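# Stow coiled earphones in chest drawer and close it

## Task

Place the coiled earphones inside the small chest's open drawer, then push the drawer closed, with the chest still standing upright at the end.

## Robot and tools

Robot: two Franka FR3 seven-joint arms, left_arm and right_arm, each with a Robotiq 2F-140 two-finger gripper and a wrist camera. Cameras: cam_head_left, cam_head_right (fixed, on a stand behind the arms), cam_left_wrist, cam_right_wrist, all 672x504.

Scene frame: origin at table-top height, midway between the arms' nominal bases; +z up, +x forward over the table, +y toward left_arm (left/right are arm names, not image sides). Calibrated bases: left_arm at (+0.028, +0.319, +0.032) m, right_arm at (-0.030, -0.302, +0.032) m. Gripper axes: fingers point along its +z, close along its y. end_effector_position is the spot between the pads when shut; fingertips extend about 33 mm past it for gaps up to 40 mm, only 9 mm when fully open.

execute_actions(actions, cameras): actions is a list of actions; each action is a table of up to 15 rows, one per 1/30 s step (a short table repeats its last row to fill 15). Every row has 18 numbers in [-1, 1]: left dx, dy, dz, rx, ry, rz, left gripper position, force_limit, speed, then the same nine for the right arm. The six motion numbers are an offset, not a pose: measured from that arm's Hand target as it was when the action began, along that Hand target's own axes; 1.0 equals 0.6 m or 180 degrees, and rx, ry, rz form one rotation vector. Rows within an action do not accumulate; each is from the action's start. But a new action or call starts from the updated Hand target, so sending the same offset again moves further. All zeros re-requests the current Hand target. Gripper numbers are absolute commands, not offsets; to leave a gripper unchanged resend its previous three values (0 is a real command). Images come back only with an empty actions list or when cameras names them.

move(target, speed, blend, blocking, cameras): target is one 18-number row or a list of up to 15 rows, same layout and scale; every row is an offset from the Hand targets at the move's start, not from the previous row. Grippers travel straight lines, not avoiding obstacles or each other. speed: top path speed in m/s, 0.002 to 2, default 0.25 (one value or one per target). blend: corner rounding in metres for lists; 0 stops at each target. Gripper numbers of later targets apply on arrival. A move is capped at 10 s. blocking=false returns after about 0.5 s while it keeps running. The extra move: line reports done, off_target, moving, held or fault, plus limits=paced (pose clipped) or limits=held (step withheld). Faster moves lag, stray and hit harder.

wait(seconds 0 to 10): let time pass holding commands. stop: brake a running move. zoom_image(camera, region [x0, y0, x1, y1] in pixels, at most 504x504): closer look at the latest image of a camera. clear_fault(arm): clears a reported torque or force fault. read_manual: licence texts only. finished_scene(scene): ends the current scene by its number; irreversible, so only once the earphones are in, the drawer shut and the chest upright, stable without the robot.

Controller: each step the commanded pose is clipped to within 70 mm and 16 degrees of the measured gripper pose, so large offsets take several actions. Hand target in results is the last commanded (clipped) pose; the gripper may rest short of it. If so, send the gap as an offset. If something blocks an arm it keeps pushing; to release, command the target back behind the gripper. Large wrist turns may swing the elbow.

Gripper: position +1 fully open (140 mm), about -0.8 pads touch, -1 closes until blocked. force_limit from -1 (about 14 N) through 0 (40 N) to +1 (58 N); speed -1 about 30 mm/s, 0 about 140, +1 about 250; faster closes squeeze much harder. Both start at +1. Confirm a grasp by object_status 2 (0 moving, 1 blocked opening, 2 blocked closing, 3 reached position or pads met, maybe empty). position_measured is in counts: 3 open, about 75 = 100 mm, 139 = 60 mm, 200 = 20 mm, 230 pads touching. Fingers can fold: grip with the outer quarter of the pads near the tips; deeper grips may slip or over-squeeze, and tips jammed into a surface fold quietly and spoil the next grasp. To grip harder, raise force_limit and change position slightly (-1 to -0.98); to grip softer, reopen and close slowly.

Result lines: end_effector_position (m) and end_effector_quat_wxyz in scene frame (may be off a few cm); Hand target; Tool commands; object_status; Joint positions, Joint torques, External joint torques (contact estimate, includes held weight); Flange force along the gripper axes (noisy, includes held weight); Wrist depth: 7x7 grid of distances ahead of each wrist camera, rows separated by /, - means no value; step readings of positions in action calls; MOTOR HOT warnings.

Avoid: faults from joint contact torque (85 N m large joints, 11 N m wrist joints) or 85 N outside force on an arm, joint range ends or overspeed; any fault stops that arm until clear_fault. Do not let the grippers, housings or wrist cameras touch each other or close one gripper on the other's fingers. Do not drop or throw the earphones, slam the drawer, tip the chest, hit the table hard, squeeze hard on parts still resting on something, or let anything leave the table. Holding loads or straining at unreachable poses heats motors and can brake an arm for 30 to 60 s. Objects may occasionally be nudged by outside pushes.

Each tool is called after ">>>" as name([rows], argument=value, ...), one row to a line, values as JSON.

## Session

>>> execute_actions(actions=[])

>>> zoom_image(camera="cam_head_left", region=[240, 150, 480, 390])

>>> zoom_image(camera="cam_head_right", region=[240, 150, 480, 390])

Scene clock: 0.00 s.
left_arm: end_effector_position=(+0.5066, +0.3385, +0.2096) position_measured=3 object_status=3 end_effector_quat_wxyz=(+0.147, +0.946, +0.280, +0.066) | right_arm: end_effector_position=(+0.2436, +0.0244, +0.2483) position_measured=3 object_status=3 end_effector_quat_wxyz=(+0.000, +0.994, +0.107, -0.025)
Joint positions: left_arm=[0.208 -0.273 -0.025 -2.552 -0.428 2.404 -1.678] | right_arm=[0.85 -0.329 -0.007 -2.425 0.035 2.058 -0.95]
Joint velocities: within noise
Joint torques (N m): no reading
External joint torques (N m): no reading
Flange force (N): no reading
Wrist depth (mm): cam_left_wrist=[252 266 285 307 333 365 407 / 261 278 298 324 351 385 428 / 271 289 312 339 371 414 456 / 279 150 328 358 392 146 383 / - 318 344 379 421 445 100 / - 334 366 402 445 328 304 / - 351 383 427 479 416 -] | cam_right_wrist=[334 333 330 329 328 326 324 / 353 353 350 347 346 343 343 / 375 374 371 368 367 364 363 / 395 142 394 393 389 389 141 / - 426 423 421 417 417 121 / - 458 455 451 447 446 447 / 494 497 493 488 485 453 411]
Hand target: left_arm +0.5066, +0.3385, +0.2096; +0.147, +0.946, +0.280, +0.066 | right_arm +0.2436, +0.0244, +0.2483; +0.000, +0.994, +0.107, -0.025
Tool commands: left_gripper/position=+1.0 left_gripper/force_limit=+1.0 left_gripper/speed=+1.0 right_gripper/position=+1.0 right_gripper/force_limit=+1.0 right_gripper/speed=+1.0
camera_calibration:
cam_left_wrist: T_world_to_cam=[[0.503871, -0.797386, 0.332099, -0.050241], [-0.859946, -0.426898, 0.279733, 0.524875], [-0.0812822, -0.426537, -0.900811, 0.516869], [0, 0, 0, 1]] pos_world=[0.518692, 0.404471, 0.335461]
cam_right_wrist: T_world_to_cam=[[0.208496, -0.977879, -0.0168208, -0.0108754], [-0.901477, -0.19882, 0.384461, 0.134778], [-0.379301, -0.0649951, -0.922988, 0.467857], [0, 0, 0, 1]] pos_world=[0.301225, 0.0465701, 0.379826]

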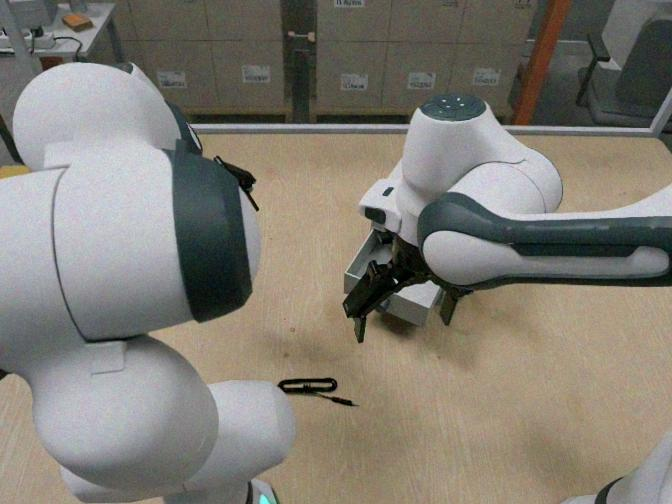

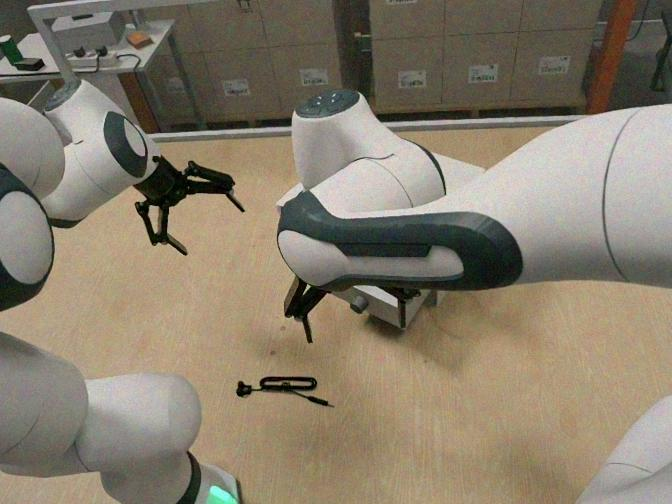

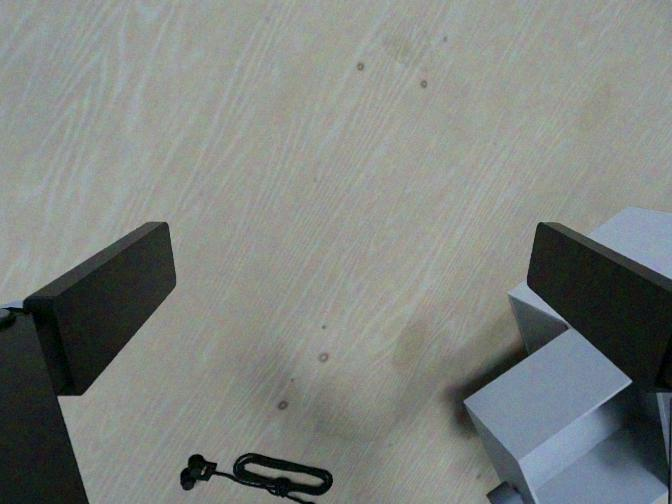

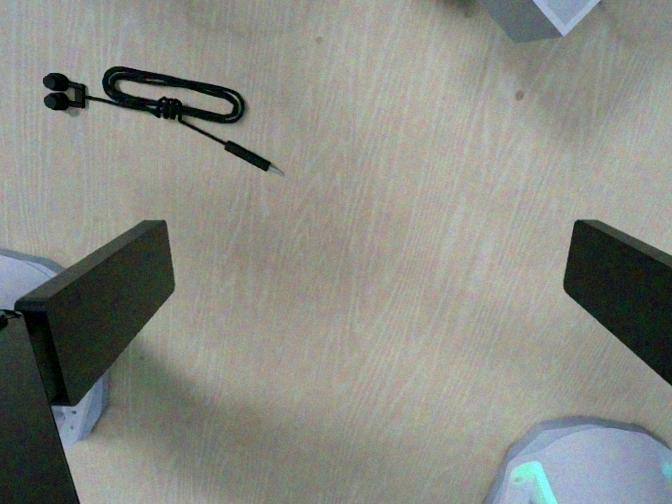

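Scaled by 2.100 from the camera's 672x504 image, which has a finer 960x720 frame.

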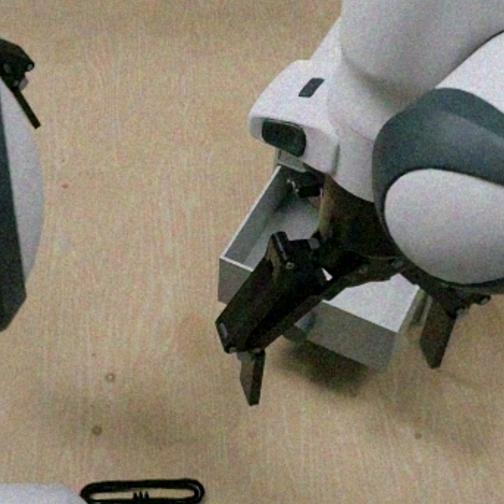

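Scaled by 2.100 from the camera's 672x504 image, which has a finer 960x720 frame.

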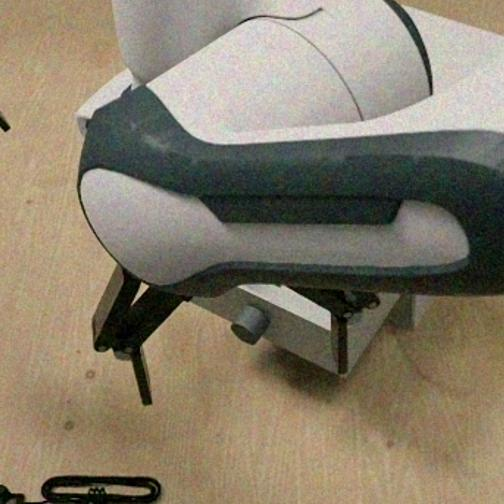

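>>> move([
  [0.142,-0.262,-0.327,0,0,0,1,1,1,0,0,0,0,0,0,0,-1,0],
  [0.142,-0.262,-0.327,0,0,0,1,1,1,0.0727,-0.244,0.0778,0.0125,0.0133,0.549,0,-1,0],
], speed=0.25, cameras=["all"])

>>> zoom_image(camera="cam_head_left", region=[330, 150, 530, 350])

>>> zoom_image(camera="cam_head_right", region=[330, 150, 530, 350])

Scene clock: 77.37 s.
left_arm: end_effector_position=(+0.4578, +0.5578, +0.3503) position_measured=3 object_status=3 end_effector_quat_wxyz=(+0.148, +0.946, +0.282, +0.068) | right_arm: end_effector_position=(+0.2531, +0.1776, +0.2012) position_measured=129 object_status=3 end_effector_quat_wxyz=(-0.002, +0.730, -0.683, -0.001)
Joint positions: left_arm=[0.368 -0.263 0.311 -2.132 -0.26 1.892 -1.416] | right_arm=[0.729 0.079 0.303 -2.112 -0.028 2.192 0.99]
Joint velocities: left_arm=[within noise] | right_arm=[0 0 0.001 0.002 -0.001 -0.001 0.007]
Joint torques (N m): left_arm=[1.3 -20.59 -2.8 24.59 0.72 2.39 0.23] | right_arm=[-0.42 -31.88 1.66 23.47 0.12 2.41 0.35]
External joint torques (N m): left_arm=[1.21 1.24 -0.3 -0.13 0.44 -0.1 0.2] | right_arm=[-0.48 0.56 0.78 -0.1 -0.51 -0.1 0.35]
Flange force (N): left_arm=[2.8 -1.5 0.1] | right_arm=[-2.2 -0.4 0.9]
Wrist depth (mm): cam_left_wrist=[360 382 408 441 479 523 579 / 376 396 428 462 504 551 609 / 385 415 449 485 532 584 663 / 398 150 470 511 564 146 122 / - 454 495 541 595 640 100 / - 478 525 571 641 700 - / - 503 549 614 691 773 -] | cam_right_wrist=[294 292 290 288 285 283 282 / 310 309 307 304 302 299 297 / 329 327 324 322 318 317 315 / 349 344 141 342 335 329 330 / - - 138 366 363 102 90 / - - 394 391 389 - - / - - 424 421 418 - -]
Hand target: left_arm +0.4569, +0.5584, +0.3497; +0.147, +0.946, +0.280, +0.066 | right_arm +0.2528, +0.1765, +0.2002; +0.000, +0.728, -0.686, +0.000
Off the commanded pose: left_arm 0.001 m, 0 deg | right_arm 0.001 m, 0 deg.
move: done
camera_calibration:
cam_left_wrist: T_world_to_cam=[[0.507251, -0.794267, 0.334419, 0.0983893], [-0.858361, -0.431013, 0.278287, 0.539206], [-0.0768955, -0.428214, -0.9004, 0.731923], [0, 0, 0, 1]] pos_world=[0.469207, 0.623972, 0.476066]
cam_right_wrist: T_world_to_cam=[[-0.997903, -0.0632633, -0.013718, 0.278371], [-0.0641378, 0.937576, 0.341815, -0.213305], [-0.00876263, 0.341977, -0.939667, 0.275212], [0, 0, 0, 1]] pos_world=[0.266518, 0.123484, 0.335338]

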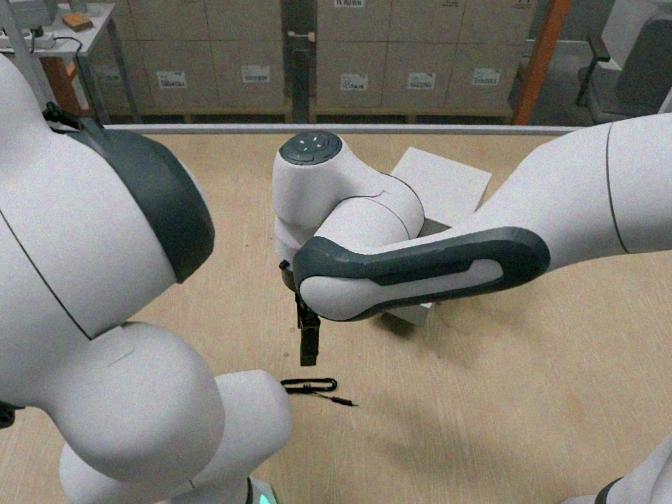

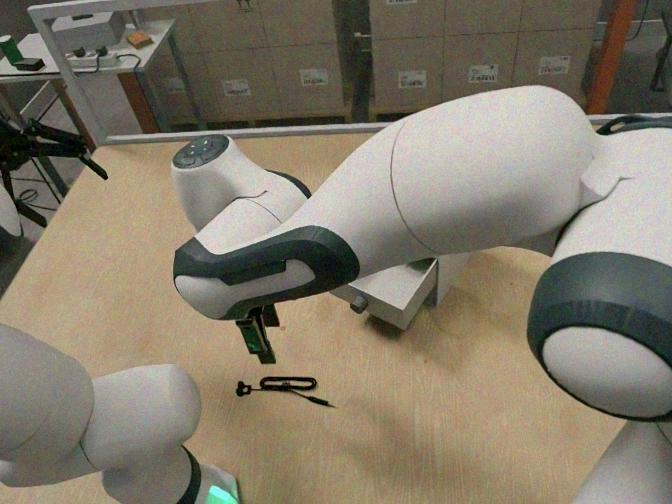

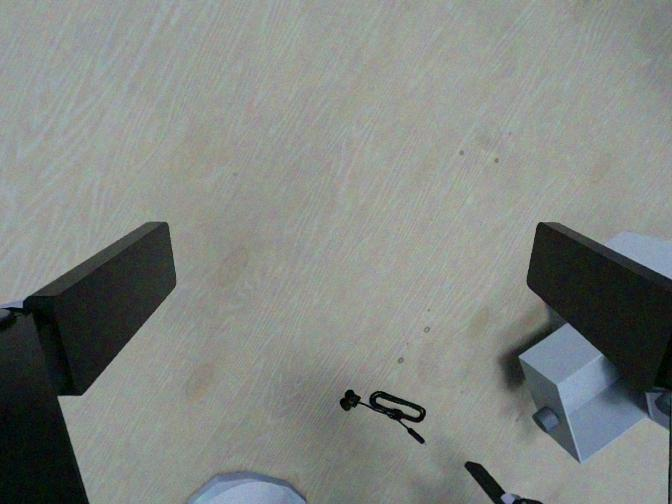

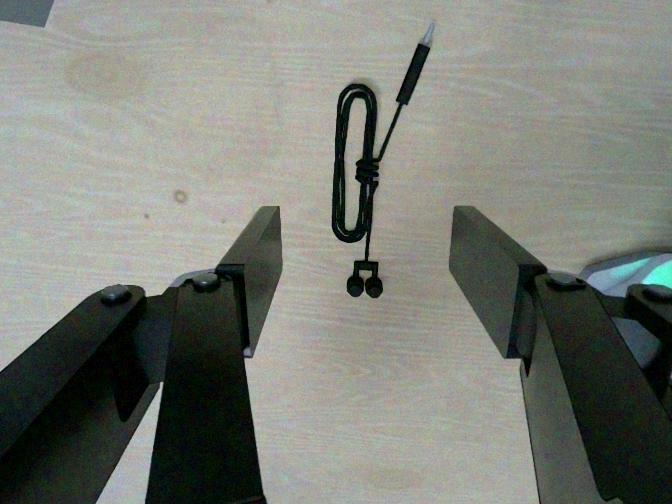

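Scaled by 2.520 from the camera's 672x504 image, which has a finer 960x720 frame.

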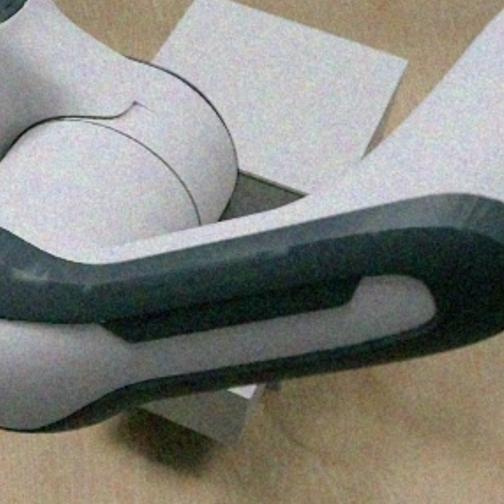

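Scaled by 2.520 from the camera's 672x504 image, which has a finer 960x720 frame.

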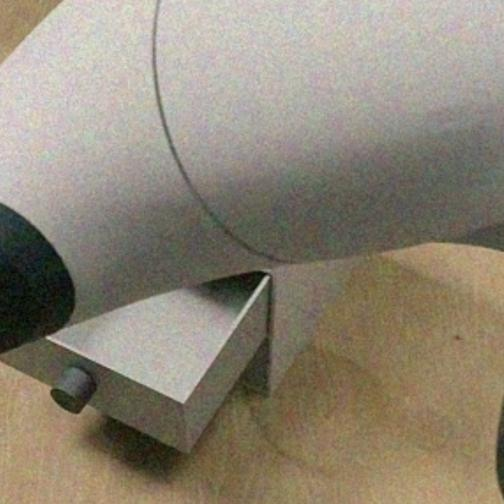

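>>> move(target=[0,0,0,0,0,0,1,1,1,0.0058,0,0.2333,0,0,0,0,-1,0], speed=0.15, cameras=["cam_right_wrist"])

>>> zoom_image(camera="cam_right_wrist", region=[200, 60, 530, 380])

Scene clock: 97.17 s.
left_arm: end_effector_position=(+0.4578, +0.5578, +0.3503) position_measured=3 object_status=3 end_effector_quat_wxyz=(+0.148, +0.946, +0.282, +0.068) | right_arm: end_effector_position=(+0.2520, +0.1718, +0.0602) position_measured=129 object_status=3 end_effector_quat_wxyz=(+0.002, +0.730, -0.683, +0.000)
Joint positions: left_arm=[0.368 -0.263 0.311 -2.132 -0.26 1.892 -1.416] | right_arm=[0.757 0.314 0.264 -2.213 -0.135 2.507 1.06]
Joint velocities: left_arm=[within noise] | right_arm=[0 -0.001 0 0 0 0.003 0.006]
Joint torques (N m): left_arm=[1.26 -20.62 -2.77 24.52 0.73 2.37 0.18] | right_arm=[0.09 -36.67 3.28 19.75 -0.01 2.94 0.27]
External joint torques (N m): left_arm=[1.22 1.21 -0.22 -0.21 0.44 -0.12 0.14] | right_arm=[0.13 0.15 0.48 -0.1 -0.47 0.46 0.27]
Flange force (N): left_arm=[2.4 -1.5 0.2] | right_arm=[-0.3 1.0 1.8]
Wrist depth (mm): cam_left_wrist=[359 379 407 443 478 524 577 / 370 395 428 461 503 558 619 / 390 414 447 486 533 584 659 / 398 150 472 513 562 146 122 / - 457 491 541 605 641 100 / - 477 524 574 640 689 - / - 502 548 610 545 782 -] | cam_right_wrist=[163 162 162 161 159 159 158 / 172 171 171 168 167 168 167 / 183 182 181 178 178 177 176 / 194 193 141 189 187 184 188 / - - 138 202 202 102 90 / - - 219 215 215 - - / - - 235 234 232 - -]
Hand target: left_arm +0.4569, +0.5584, +0.3497; +0.147, +0.946, +0.280, +0.066 | right_arm +0.2531, +0.1729, +0.0602; +0.000, +0.728, -0.686, +0.000
Off the commanded pose: left_arm 0.001 m, 0 deg | right_arm 0.002 m, 0 deg.
move: done
camera_calibration:
cam_right_wrist: T_world_to_cam=[[-0.997955, -0.0632889, -0.00895874, 0.274732], [-0.0626333, 0.940238, 0.334707, -0.160086], [-0.0127599, 0.334583, -0.94228, 0.147101], [0, 0, 0, 1]] pos_world=[0.266021, 0.118689, 0.194654]
Images, in order (width x height): cam_right_wrist 672x504.

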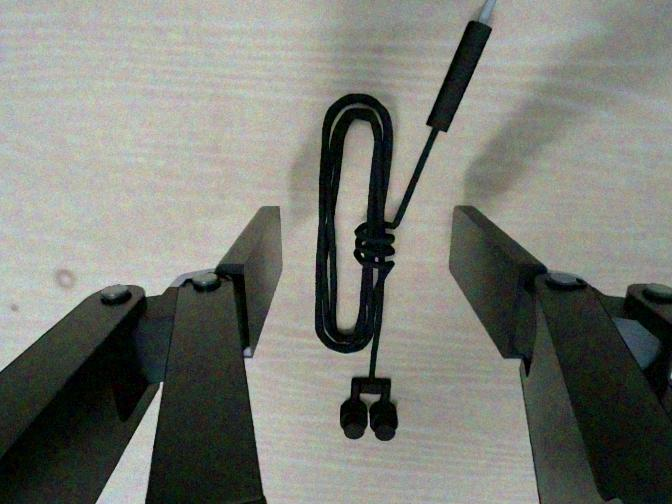

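Scaled by 1.527 from the camera's 672x504 image, which has a finer 960x720 frame.

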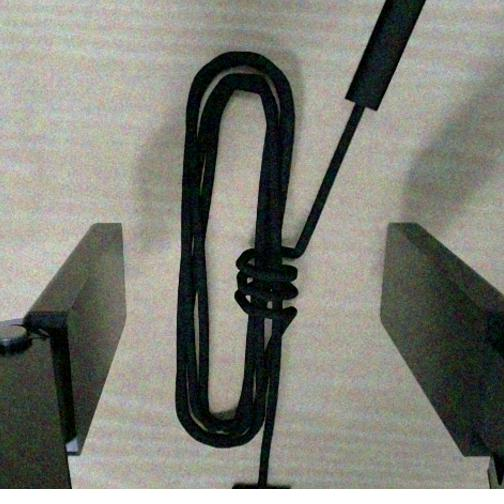

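>>> move(target=[0,0,0,0,0,0,1,1,1,0,-0.0067,0.0178,0,0,0,0,-1,0], speed=0.05, cameras=["cam_right_wrist","cam_head_right"])

>>> zoom_image(camera="cam_right_wrist", region=[200, 60, 530, 380])

>>> zoom_image(camera="cam_head_right", region=[220, 330, 350, 430])

Scene clock: 115.83 s.
left_arm: end_effector_position=(+0.4578, +0.5578, +0.3503) position_measured=3 object_status=3 end_effector_quat_wxyz=(+0.148, +0.946, +0.282, +0.068) | right_arm: end_effector_position=(+0.2561, +0.1721, +0.0498) position_measured=129 object_status=3 end_effector_quat_wxyz=(+0.002, +0.729, -0.684, +0.000)
Joint positions: left_arm=[0.368 -0.263 0.311 -2.132 -0.26 1.892 -1.416] | right_arm=[0.759 0.341 0.254 -2.205 -0.145 2.526 1.063]
Joint velocities: left_arm=[within noise] | right_arm=[0.001 -0.001 0 0.001 -0.001 0.004 0]
Joint torques (N m): left_arm=[1.26 -20.58 -2.77 24.55 0.71 2.36 0.26] | right_arm=[0.24 -36.91 3.4 19.5 -0.04 2.89 0.36]
External joint torques (N m): left_arm=[1.25 1.24 -0.19 -0.15 0.43 -0.12 0.23] | right_arm=[0.22 0.49 0.39 -0.05 -0.49 0.41 0.36]
Flange force (N): left_arm=[2.8 -1.7 0.1] | right_arm=[-1.3 0.7 2.5]
Wrist depth (mm): cam_left_wrist=[360 379 407 440 477 517 576 / 374 397 431 465 506 549 609 / 385 415 447 486 530 590 649 / 397 149 471 510 561 146 122 / - 456 491 538 600 643 100 / - 476 525 568 630 702 - / - 503 542 617 538 785 -] | cam_right_wrist=[155 153 152 152 150 148 149 / 162 162 160 158 157 158 157 / 172 171 170 170 166 167 166 / 183 182 141 179 176 173 176 / - - 138 190 190 102 90 / - - 206 205 203 - - / - - 222 221 219 - -]
Hand target: left_arm +0.4569, +0.5584, +0.3497; +0.147, +0.946, +0.280, +0.066 | right_arm +0.2571, +0.1731, +0.0495; +0.000, +0.728, -0.686, +0.000
Off the commanded pose: left_arm 0.001 m, 0 deg | right_arm 0.001 m, 0 deg.
move: done
camera_calibration:
cam_right_wrist: T_world_to_cam=[[-0.998072, -0.0613815, -0.00925054, 0.278498], [-0.0609317, 0.940289, 0.33488, -0.157073], [-0.0118572, 0.334798, -0.942215, 0.137099], [0, 0, 0, 1]] pos_world=[0.270016, 0.118888, 0.184354]
Images, in order (width x height): cam_head_right 672x504, cam_right_wrist 672x504.

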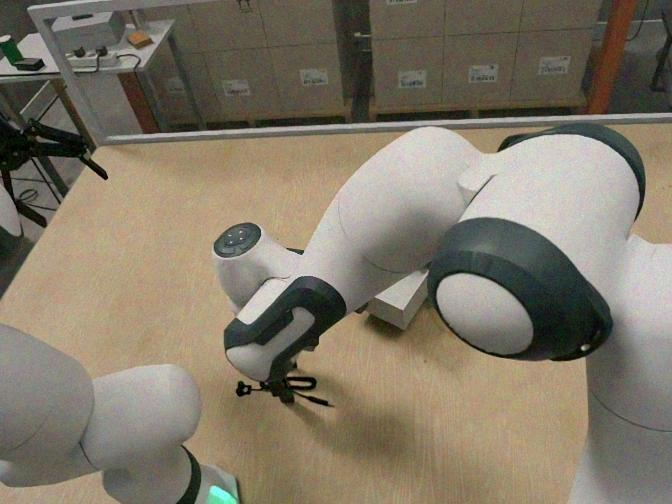

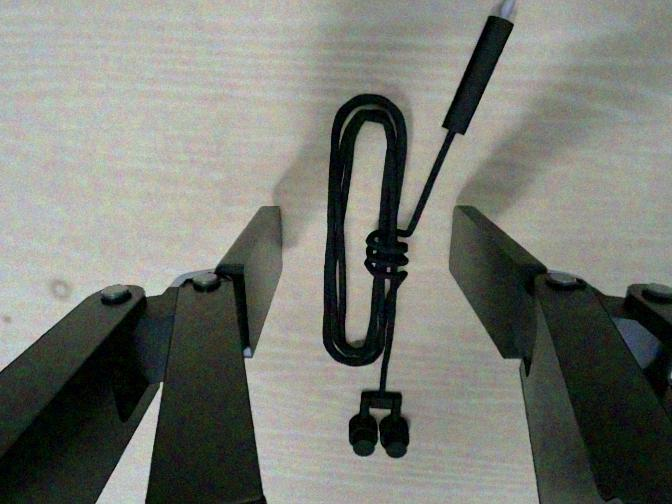

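Scaled by 1.527 from the camera's 672x504 image, which has a finer 960x720 frame.

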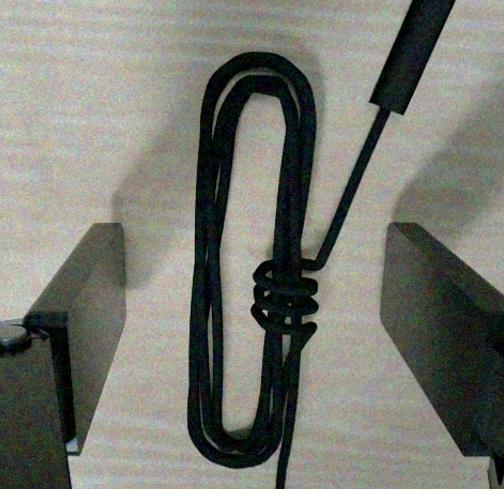

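Scaled by 3.877 from the camera's 672x504 image, which has a finer 960x720 frame.

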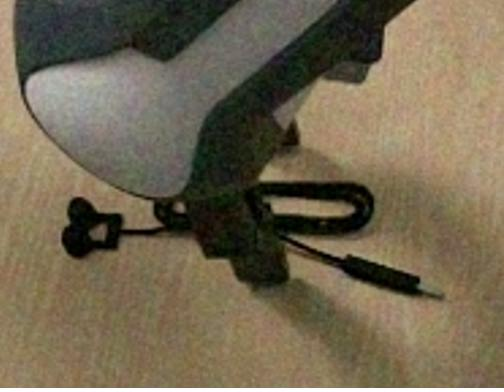

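>>> move(target=[0,0,0,0,0,0,1,1,1,0,0,0,0,0,0,-1,-1,-1], cameras=["cam_right_wrist"])

>>> zoom_image(camera="cam_right_wrist", region=[200, 60, 530, 380])

Scene clock: 122.50 s.
left_arm: end_effector_position=(+0.4578, +0.5578, +0.3503) position_measured=3 object_status=3 end_effector_quat_wxyz=(+0.148, +0.946, +0.282, +0.068) | right_arm: end_effector_position=(+0.2565, +0.1725, +0.0500) position_measured=215 object_status=0 end_effector_quat_wxyz=(+0.001, +0.729, -0.684, +0.000)
Joint positions: left_arm=[0.368 -0.263 0.311 -2.132 -0.26 1.892 -1.416] | right_arm=[0.761 0.341 0.253 -2.204 -0.145 2.527 1.063]
Joint torques (N m): left_arm=[1.25 -20.55 -2.81 24.56 0.71 2.39 0.21] | right_arm=[0 -37 3.42 19.26 0.17 2.86 0.3]
External joint torques (N m): left_arm=[1.26 1.13 -0.21 -0.07 0.43 -0.09 0.17] | right_arm=[-0.18 0.49 0.28 -0.36 -0.27 0.37 0.3]
Flange force (N): left_arm=[2.6 -1.5 -0.1] | right_arm=[0.3 0.9 2.1]
Wrist depth (mm): cam_left_wrist=[361 381 405 439 478 524 579 / 374 396 428 462 503 558 614 / 388 414 444 483 528 587 657 / 399 150 469 510 559 146 122 / - 457 493 541 600 636 100 / - 476 524 573 636 698 - / - 502 544 612 536 776 -] | cam_right_wrist=[156 153 152 152 150 150 149 / 163 162 161 158 158 158 157 / 173 172 170 166 168 167 166 / 183 183 181 159 175 177 177 / 196 192 87 87 - 85 184 / - - - - - 75 - / - - - - - - -]
Hand target: left_arm +0.4569, +0.5584, +0.3497; +0.147, +0.946, +0.280, +0.066 | right_arm +0.2571, +0.1731, +0.0495; +0.000, +0.728, -0.686, +0.000
Off the commanded pose: left_arm 0.001 m, 0 deg | right_arm 0.001 m, 0 deg.
move: done
camera_calibration:
cam_right_wrist: T_world_to_cam=[[-0.998065, -0.0612902, -0.0104511, 0.278925], [-0.0612371, 0.939943, 0.335794, -0.15742], [-0.0107574, 0.335784, -0.941878, 0.136617], [0, 0, 0, 1]] pos_world=[0.270215, 0.119187, 0.184452]
Images, in order (width x height): cam_right_wrist 672x504.

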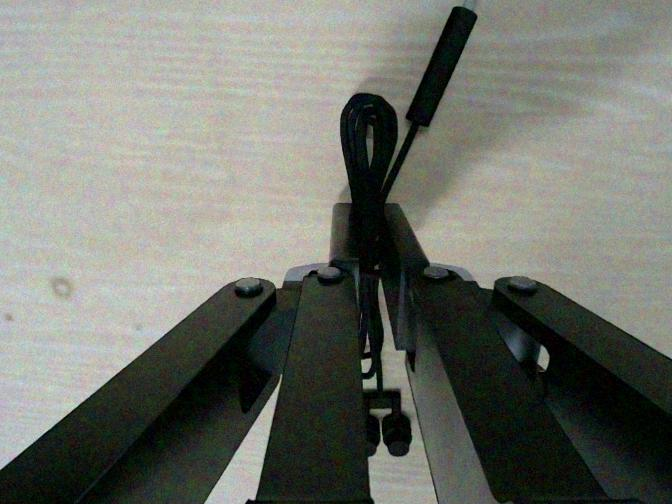

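Scaled by 1.527 from the camera's 672x504 image, which has a finer 960x720 frame.

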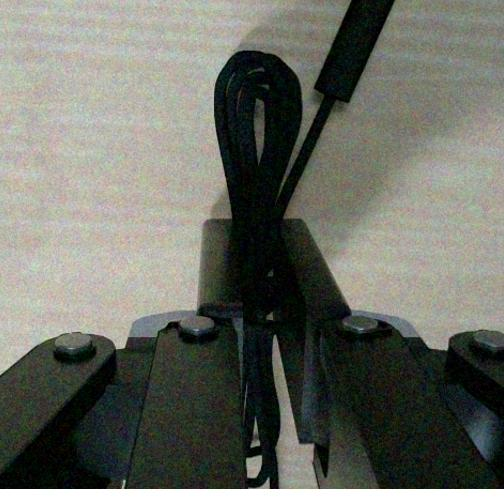

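>>> move([
  [0,0,0,0,0,0,1,1,1,0,0,-0.05,0,0,0,-1,-1,-1],
  [0,0,0,0,0,0,1,1,1,0,0,-0.06,0,0,0,-0.98,-0.5,-1],
  [0,0,0,0,0,0,1,1,1,0,0,-0.45,0,0,0,-0.98,-0.5,-1],
], speed=0.1, cameras=["cam_right_wrist","cam_head_right","cam_left_wrist"])

>>> zoom_image(camera="cam_head_right", region=[220, 200, 440, 400])

>>> zoom_image(camera="cam_left_wrist", region=[450, 200, 672, 504])

Scene clock: 141.07 s.
left_arm: end_effector_position=(+0.4578, +0.5578, +0.3503) position_measured=3 object_status=3 end_effector_quat_wxyz=(+0.148, +0.946, +0.282, +0.068) | right_arm: end_effector_position=(+0.2566, +0.1748, +0.3201) position_measured=215 object_status=2 end_effector_quat_wxyz=(-0.002, +0.727, -0.687, +0.001)
Joint positions: left_arm=[0.368 -0.263 0.311 -2.132 -0.26 1.892 -1.416] | right_arm=[0.734 -0.02 0.285 -1.915 0.003 1.9 0.971]
Joint velocities: left_arm=[within noise] | right_arm=[0 0.001 0 -0.001 0.001 -0.004 -0.001]
Joint torques (N m): left_arm=[1.28 -20.6 -2.78 24.51 0.72 2.37 0.22] | right_arm=[-0.97 -30.31 0.19 24.86 0.91 2.41 -0.25]
External joint torques (N m): left_arm=[1.2 1.23 -0.27 -0.19 0.44 -0.12 0.19] | right_arm=[-0.87 0.16 0.49 -0.02 0.19 -0.1 -0.25]
Flange force (N): left_arm=[2.6 -1.5 0.2] | right_arm=[0.3 -0.7 -0.2]
Wrist depth (mm): cam_left_wrist=[361 381 408 438 478 521 574 / 371 397 426 461 501 554 616 / 389 417 448 484 532 582 649 / 395 150 473 515 567 146 587 / - 452 494 545 598 638 100 / - 478 523 576 638 691 - / - 501 538 609 680 776 -] | cam_right_wrist=[408 391 397 394 393 389 386 / 426 426 422 412 413 413 407 / 453 447 445 178 438 434 429 / 484 476 471 141 454 450 400 / 516 - 87 87 - 85 316 / - - - - - 75 - / - - - - - - -]
Hand target: left_arm +0.4569, +0.5584, +0.3497; +0.147, +0.946, +0.280, +0.066 | right_arm +0.2570, +0.1733, +0.3195; +0.000, +0.728, -0.686, +0.000
Off the commanded pose: left_arm 0.001 m, 0 deg | right_arm 0.002 m, 0 deg.
move: done
camera_calibration:
cam_left_wrist: T_world_to_cam=[[0.507251, -0.794267, 0.334419, 0.0983893], [-0.858361, -0.431013, 0.278287, 0.539206], [-0.0768955, -0.428214, -0.9004, 0.731923], [0, 0, 0, 1]] pos_world=[0.469207, 0.623972, 0.476066]
cam_right_wrist: T_world_to_cam=[[-0.998426, -0.0534151, -0.0171166, 0.282902], [-0.0560532, 0.939025, 0.33925, -0.252562], [-0.00204815, 0.339675, -0.940541, 0.386822], [0, 0, 0, 1]] pos_world=[0.269092, 0.12088, 0.454346]
Images, in order (width x height): cam_head_right 672x504, cam_left_wrist 672x504, cam_right_wrist 672x504.

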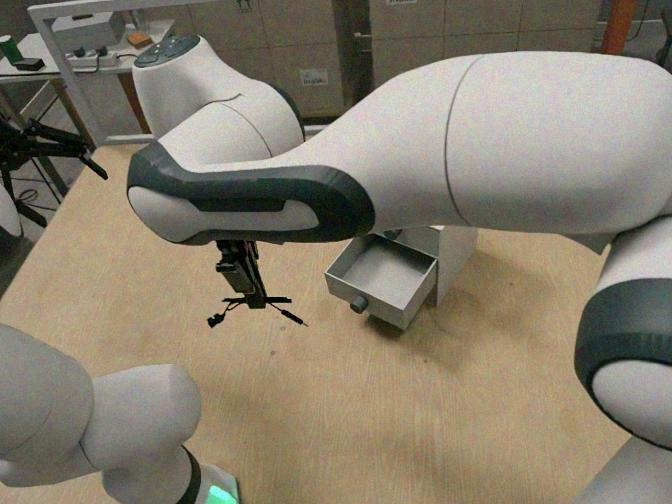

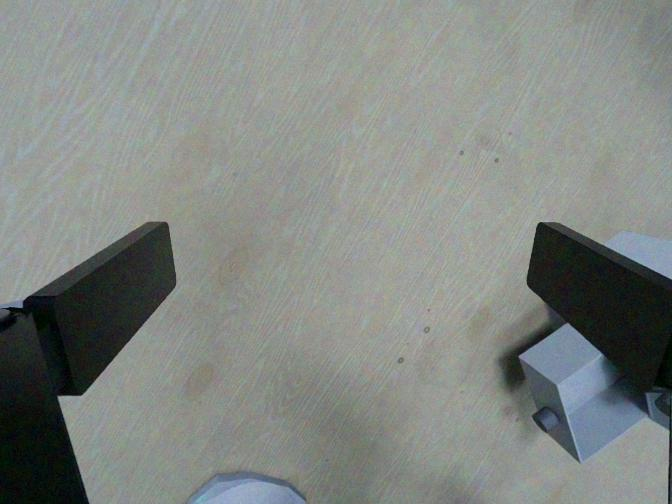

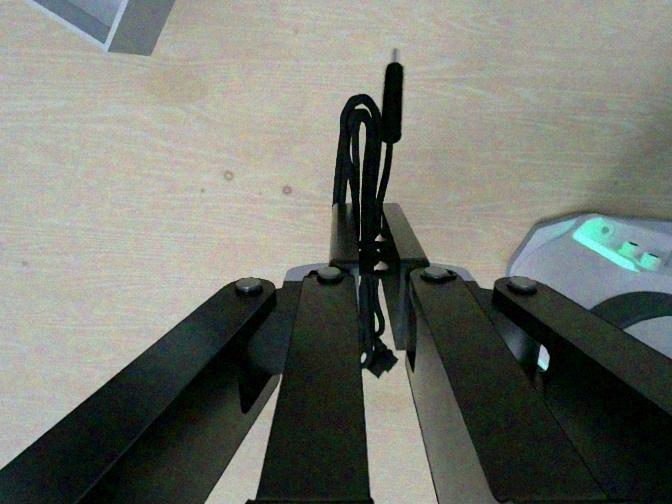

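Scaled by 2.291 from the camera's 672x504 image, which has a finer 960x720 frame.

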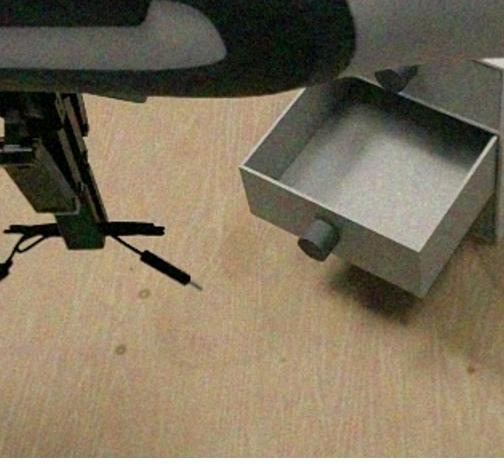

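Scaled by 1.658 from the camera's 672x504 image, which has a finer 960x720 frame.

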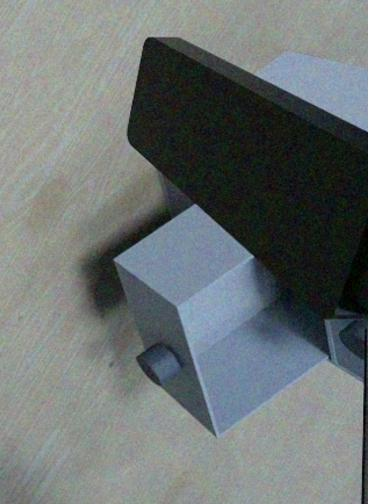

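>>> move(target=[0,0,0,0,0,0,1,1,1,0.3035,-0.2422,-0.1,0,0,0.178,-0.98,-0.5,-1], speed=0.2, cameras=["all"])

>>> zoom_image(camera="cam_head_left", region=[310, 150, 510, 350])

>>> zoom_image(camera="cam_head_right", region=[270, 150, 470, 350])

Scene clock: 164.03 s.
left_arm: end_effector_position=(+0.4578, +0.5578, +0.3503) position_measured=3 object_status=3 end_effector_quat_wxyz=(+0.148, +0.946, +0.282, +0.068) | right_arm: end_effector_position=(+0.4134, +0.0010, +0.3805) position_measured=215 object_status=2 end_effector_quat_wxyz=(+0.002, -0.513, +0.858, +0.001)
Joint positions: left_arm=[0.368 -0.263 0.311 -2.132 -0.26 1.892 -1.416] | right_arm=[0.509 -0.087 0.076 -1.84 0.008 1.758 1.085]
Joint velocities: left_arm=[within noise] | right_arm=[0 -0.001 -0.002 0.002 0 -0.001 0.005]
Joint torques (N m): left_arm=[1.25 -20.57 -2.89 24.61 0.72 2.39 0.23] | right_arm=[-0.57 -28.95 0.5 24.75 0.27 2.38 0.32]
External joint torques (N m): left_arm=[1.14 1.3 -0.42 -0.11 0.43 -0.1 0.2] | right_arm=[-0.51 0.68 0.85 -0.15 -0.5 -0.12 0.32]
Flange force (N): left_arm=[3.0 -1.3 0.1] | right_arm=[-2.1 0.0 0.0]
Wrist depth (mm): cam_left_wrist=[359 384 411 440 474 520 577 / 374 397 427 462 503 555 610 / 387 414 448 487 530 592 653 / 397 149 469 511 559 146 597 / - 454 494 542 602 634 100 / - 474 521 573 641 691 - / - 501 548 612 691 782 -] | cam_right_wrist=[446 244 445 446 446 442 440 / 255 253 251 181 465 468 466 / 269 268 - 160 505 498 493 / 289 286 285 119 513 528 523 / 583 - 87 87 - 85 547 / - - - - - 75 - / - - - - - - -]
Hand target: left_arm +0.4569, +0.5584, +0.3497; +0.147, +0.946, +0.280, +0.066 | right_arm +0.4129, +0.0002, +0.3797; +0.000, -0.510, +0.860, +0.000
Off the commanded pose: left_arm 0.001 m, 0 deg | right_arm 0.001 m, 1 deg.
move: done
camera_calibration:
cam_left_wrist: T_world_to_cam=[[0.507251, -0.794267, 0.334419, 0.0983893], [-0.858361, -0.431013, 0.278287, 0.539206], [-0.0768955, -0.428214, -0.9004, 0.731923], [0, 0, 0, 1]] pos_world=[0.469207, 0.623972, 0.476066]
cam_right_wrist: T_world_to_cam=[[-0.879716, 0.475327, -0.0127893, 0.379916], [0.442812, 0.828746, 0.342195, -0.308375], [0.173254, 0.295372, -0.939542, 0.43016], [0, 0, 0, 1]] pos_world=[0.396244, -0.0520766, 0.514536]

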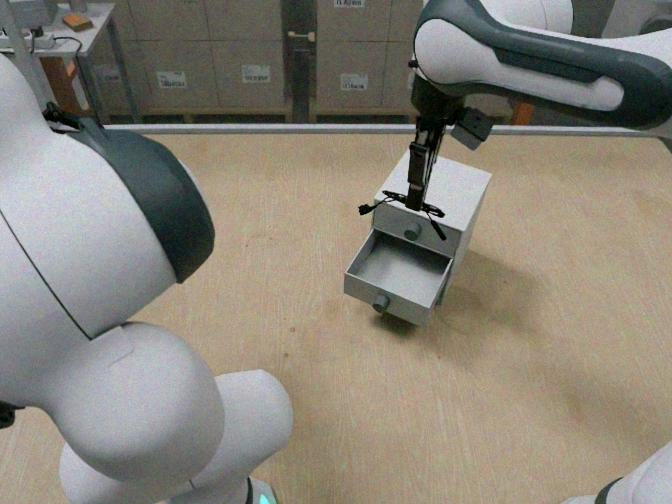

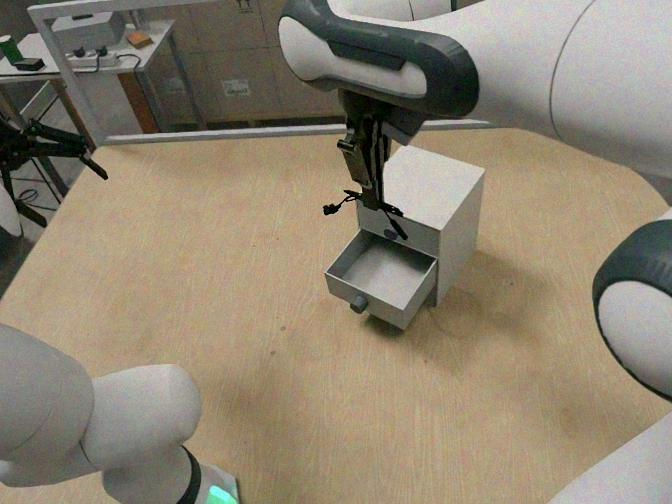

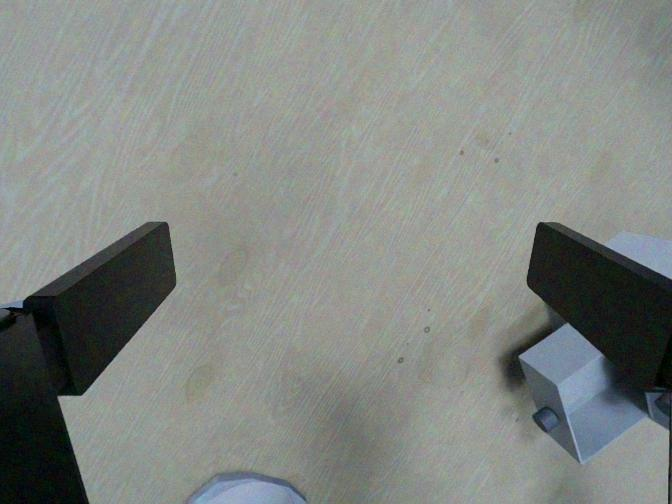

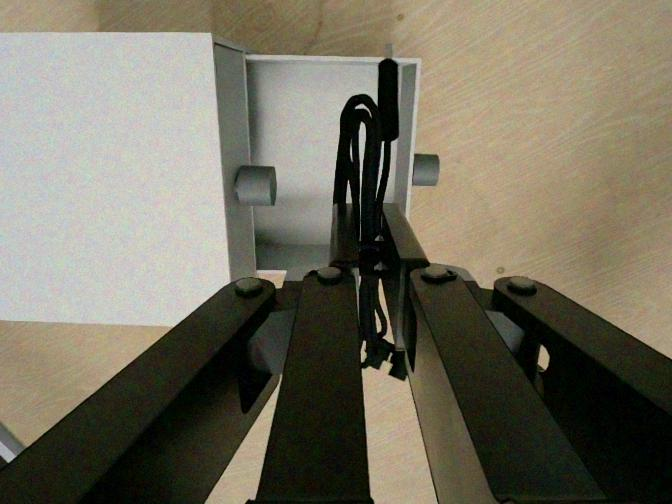

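Scaled by 2.520 from the camera's 672x504 image, which has a finer 960x720 frame.

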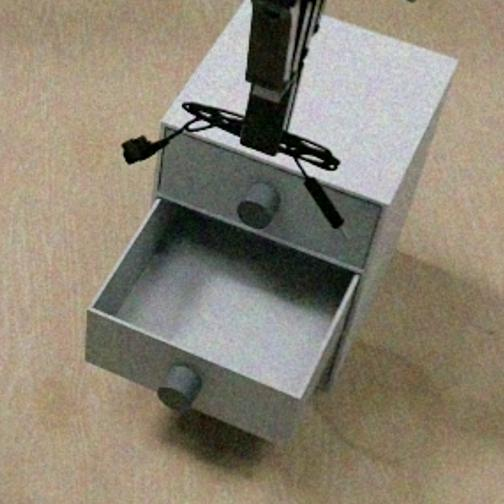

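Scaled by 2.520 from the camera's 672x504 image, which has a finer 960x720 frame.

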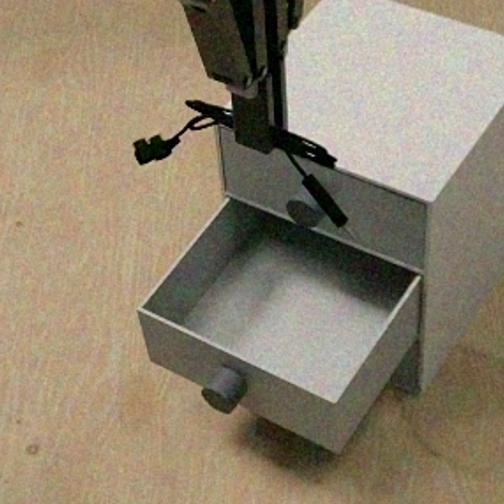

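>>> move([
  [0,0,0,0,0,0,1,1,1,-0.02,-0.02,0.05,0,0,0,-0.98,-0.5,-1],
  [0,0,0,0,0,0,1,1,1,-0.02,-0.02,0.2167,0,0,0,-0.98,-0.5,-1],
], speed=0.12, blend=[0.02,0], cameras=["cam_right_wrist","cam_head_left"])

>>> zoom_image(camera="cam_head_left", region=[310, 150, 510, 350])

Scene clock: 184.50 s.
left_arm: end_effector_position=(+0.4578, +0.5578, +0.3503) position_measured=3 object_status=3 end_effector_quat_wxyz=(+0.148, +0.946, +0.282, +0.068) | right_arm: end_effector_position=(+0.4275, +0.0056, +0.2497) position_measured=215 object_status=2 end_effector_quat_wxyz=(-0.002, -0.512, +0.859, +0.001)
Joint positions: left_arm=[0.368 -0.263 0.311 -2.132 -0.26 1.892 -1.416] | right_arm=[0.507 0.016 0.075 -2.054 0 2.066 1.086]
Joint velocities: left_arm=[within noise] | right_arm=[-0.001 0.001 0.001 0.001 0 0.004 0]
Joint torques (N m): left_arm=[1.28 -20.59 -2.77 24.53 0.72 2.38 0.21] | right_arm=[-0.58 -32.81 0.9 23.77 0.18 2.96 0.19]
External joint torques (N m): left_arm=[1.3 1.16 -0.15 -0.14 0.44 -0.11 0.18] | right_arm=[-0.52 -0.09 0.89 -0.59 -0.5 0.48 0.19]
Flange force (N): left_arm=[2.5 -1.6 0.0] | right_arm=[2.0 1.8 2.1]
Wrist depth (mm): cam_left_wrist=[360 382 412 441 480 524 576 / 374 397 425 463 503 551 616 / 390 418 447 485 526 581 655 / 398 150 472 513 561 146 597 / - 454 491 544 597 640 100 / - 476 521 574 636 698 - / - 497 541 609 691 765 -] | cam_right_wrist=[121 150 345 328 257 328 327 / - 142 - - 229 346 346 / 135 143 - - 254 364 365 / 144 145 168 126 237 391 387 / 153 151 87 87 - 85 403 / - - - - - 75 - / - - - - - - -]
Hand target: left_arm +0.4569, +0.5584, +0.3497; +0.147, +0.946, +0.280, +0.066 | right_arm +0.4292, +0.0049, +0.2497; +0.000, -0.510, +0.860, +0.000
Off the commanded pose: left_arm 0.001 m, 0 deg | right_arm 0.002 m, 0 deg.
move: done; blend cut to 0.0172 m at target 1
camera_calibration:
cam_right_wrist: T_world_to_cam=[[-0.878093, 0.478405, -0.00905728, 0.386834], [0.448075, 0.828771, 0.335212, -0.274104], [0.167873, 0.290289, -0.942099, 0.306513], [0, 0, 0, 1]] pos_world=[0.41104, -0.0468709, 0.384153]
Images, in order (width x height): cam_head_left 672x504, cam_right_wrist 672x504.

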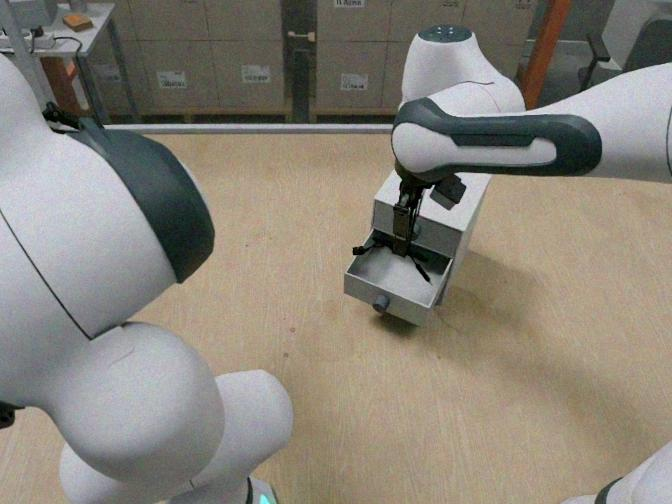

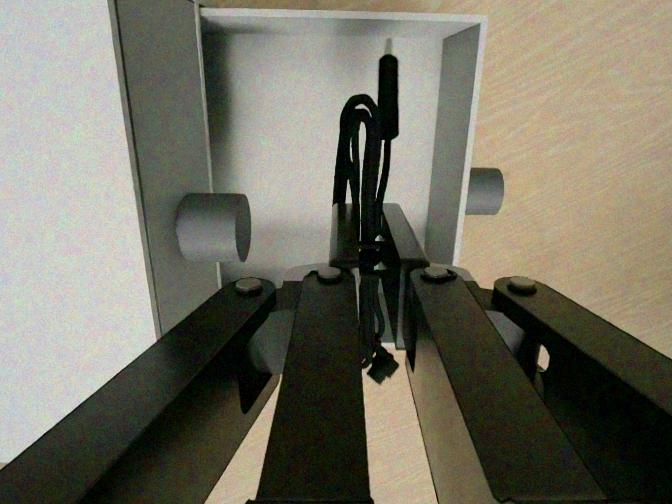

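Scaled by 2.520 from the camera's 672x504 image, which has a finer 960x720 frame.

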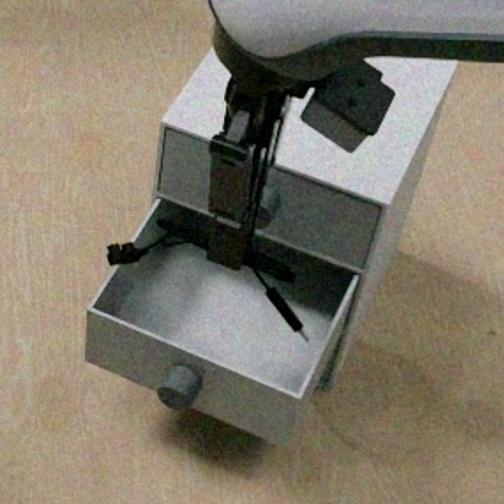

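>>> move([
  [0,0,0,0,0,0,1,1,1,0,0.013,0.03,0,0,0,-0.98,-0.5,-1],
  [0,0,0,0,0,0,1,1,1,0,0.013,0.14,0,0,0,-0.98,-0.5,-1],
], speed=0.08, blend=[0.008,0], cameras=["cam_right_wrist","cam_head_left"])

>>> zoom_image(camera="cam_head_left", region=[330, 170, 480, 340])

>>> zoom_image(camera="cam_right_wrist", region=[100, 0, 580, 460])

Scene clock: 213.47 s.
left_arm: end_effector_position=(+0.4578, +0.5578, +0.3503) position_measured=3 object_status=3 end_effector_quat_wxyz=(+0.148, +0.946, +0.282, +0.068) | right_arm: end_effector_position=(+0.4221, +0.0075, +0.1662) position_measured=215 object_status=2 end_effector_quat_wxyz=(-0.002, -0.512, +0.859, +0.000)
Joint positions: left_arm=[0.368 -0.263 0.311 -2.132 -0.26 1.892 -1.416] | right_arm=[0.513 0.104 0.078 -2.172 -0.009 2.273 1.102]
Joint velocities: left_arm=[within noise] | right_arm=[0.001 0.001 0 -0.001 0.001 0.004 0.001]
Joint torques (N m): left_arm=[1.2 -20.56 -2.77 24.52 0.74 2.39 0.21] | right_arm=[-0.05 -33.99 1.19 22.34 0.1 2.89 0.33]
External joint torques (N m): left_arm=[1.25 1.32 -0.12 -0.27 0.47 -0.11 0.18] | right_arm=[-0.2 0.21 0.71 -0.48 -0.5 0.41 0.33]
Flange force (N): left_arm=[2.6 -1.7 0.3] | right_arm=[0.7 1.6 1.9]
Wrist depth (mm): cam_left_wrist=[360 384 409 444 480 520 577 / 374 396 426 462 504 549 612 / 388 414 450 483 529 587 653 / 395 149 473 513 565 146 597 / - 454 493 540 603 632 100 / - 480 519 573 638 707 - / - 504 542 610 689 771 -] | cam_right_wrist=[- 184 - - 177 151 253 / - - - 191 195 164 267 / - - - 180 199 167 282 / - 131 - 126 177 163 299 / - 89 87 87 - 85 311 / - - - - - 75 - / - - - - - - -]
Hand target: left_arm +0.4569, +0.5584, +0.3497; +0.147, +0.946, +0.280, +0.066 | right_arm +0.4224, +0.0086, +0.1657; +0.000, -0.510, +0.860, +0.000
Off the commanded pose: left_arm 0.001 m, 0 deg | right_arm 0.001 m, 0 deg.
move: done
camera_calibration:
cam_right_wrist: T_world_to_cam=[[-0.87794, 0.478669, -0.00988248, 0.3804], [0.447998, 0.828616, 0.335697, -0.245383], [0.168877, 0.290294, -0.941918, 0.227746], [0, 0, 0, 1]] pos_world=[0.405438, -0.0448707, 0.300652]
Images, in order (width x height): cam_head_left 672x504, cam_right_wrist 672x504.

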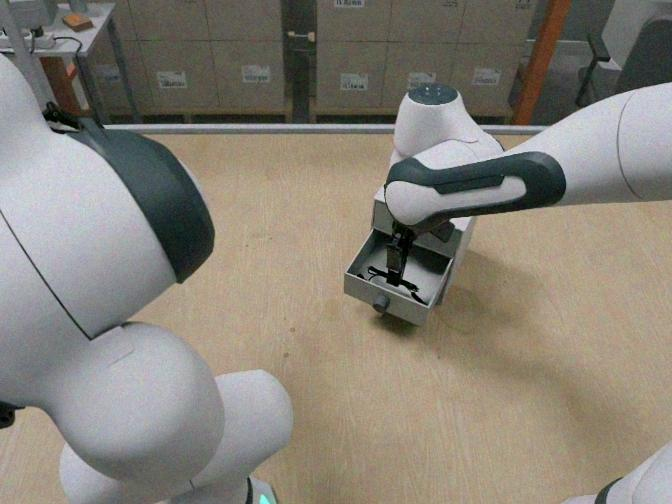

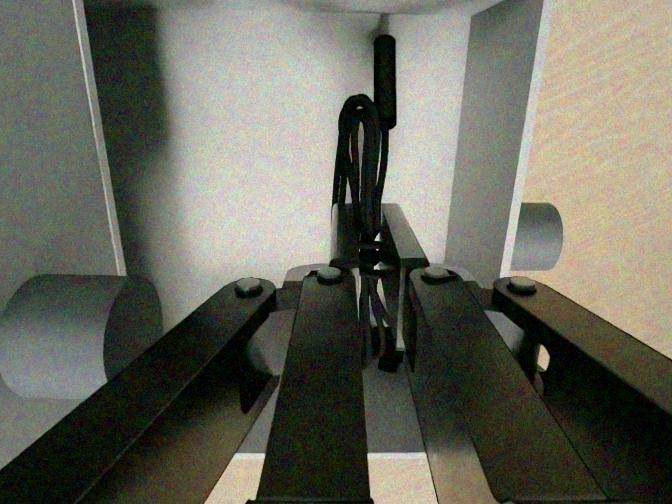

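Scaled by 2.965 from the camera's 672x504 image, which has a finer 960x720 frame.

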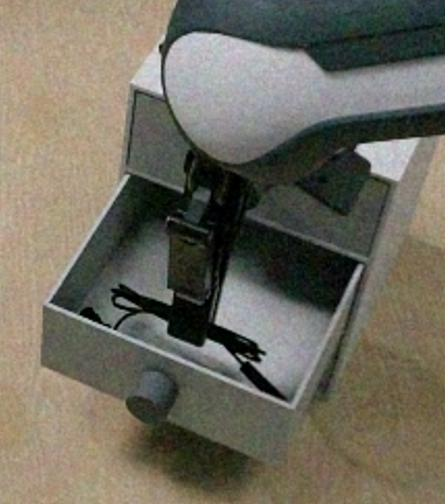

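Scaled by 1.050 from the camera's 672x504 image, which has a finer 960x720 frame.

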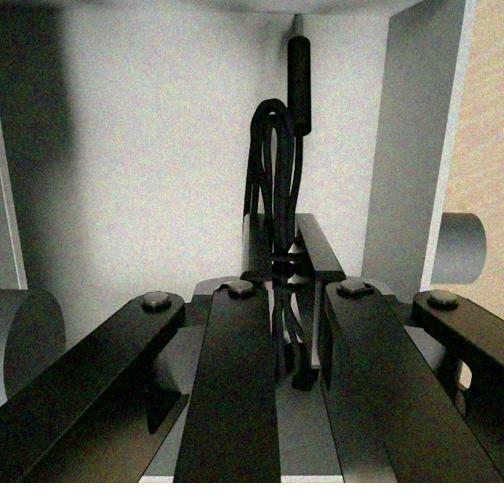

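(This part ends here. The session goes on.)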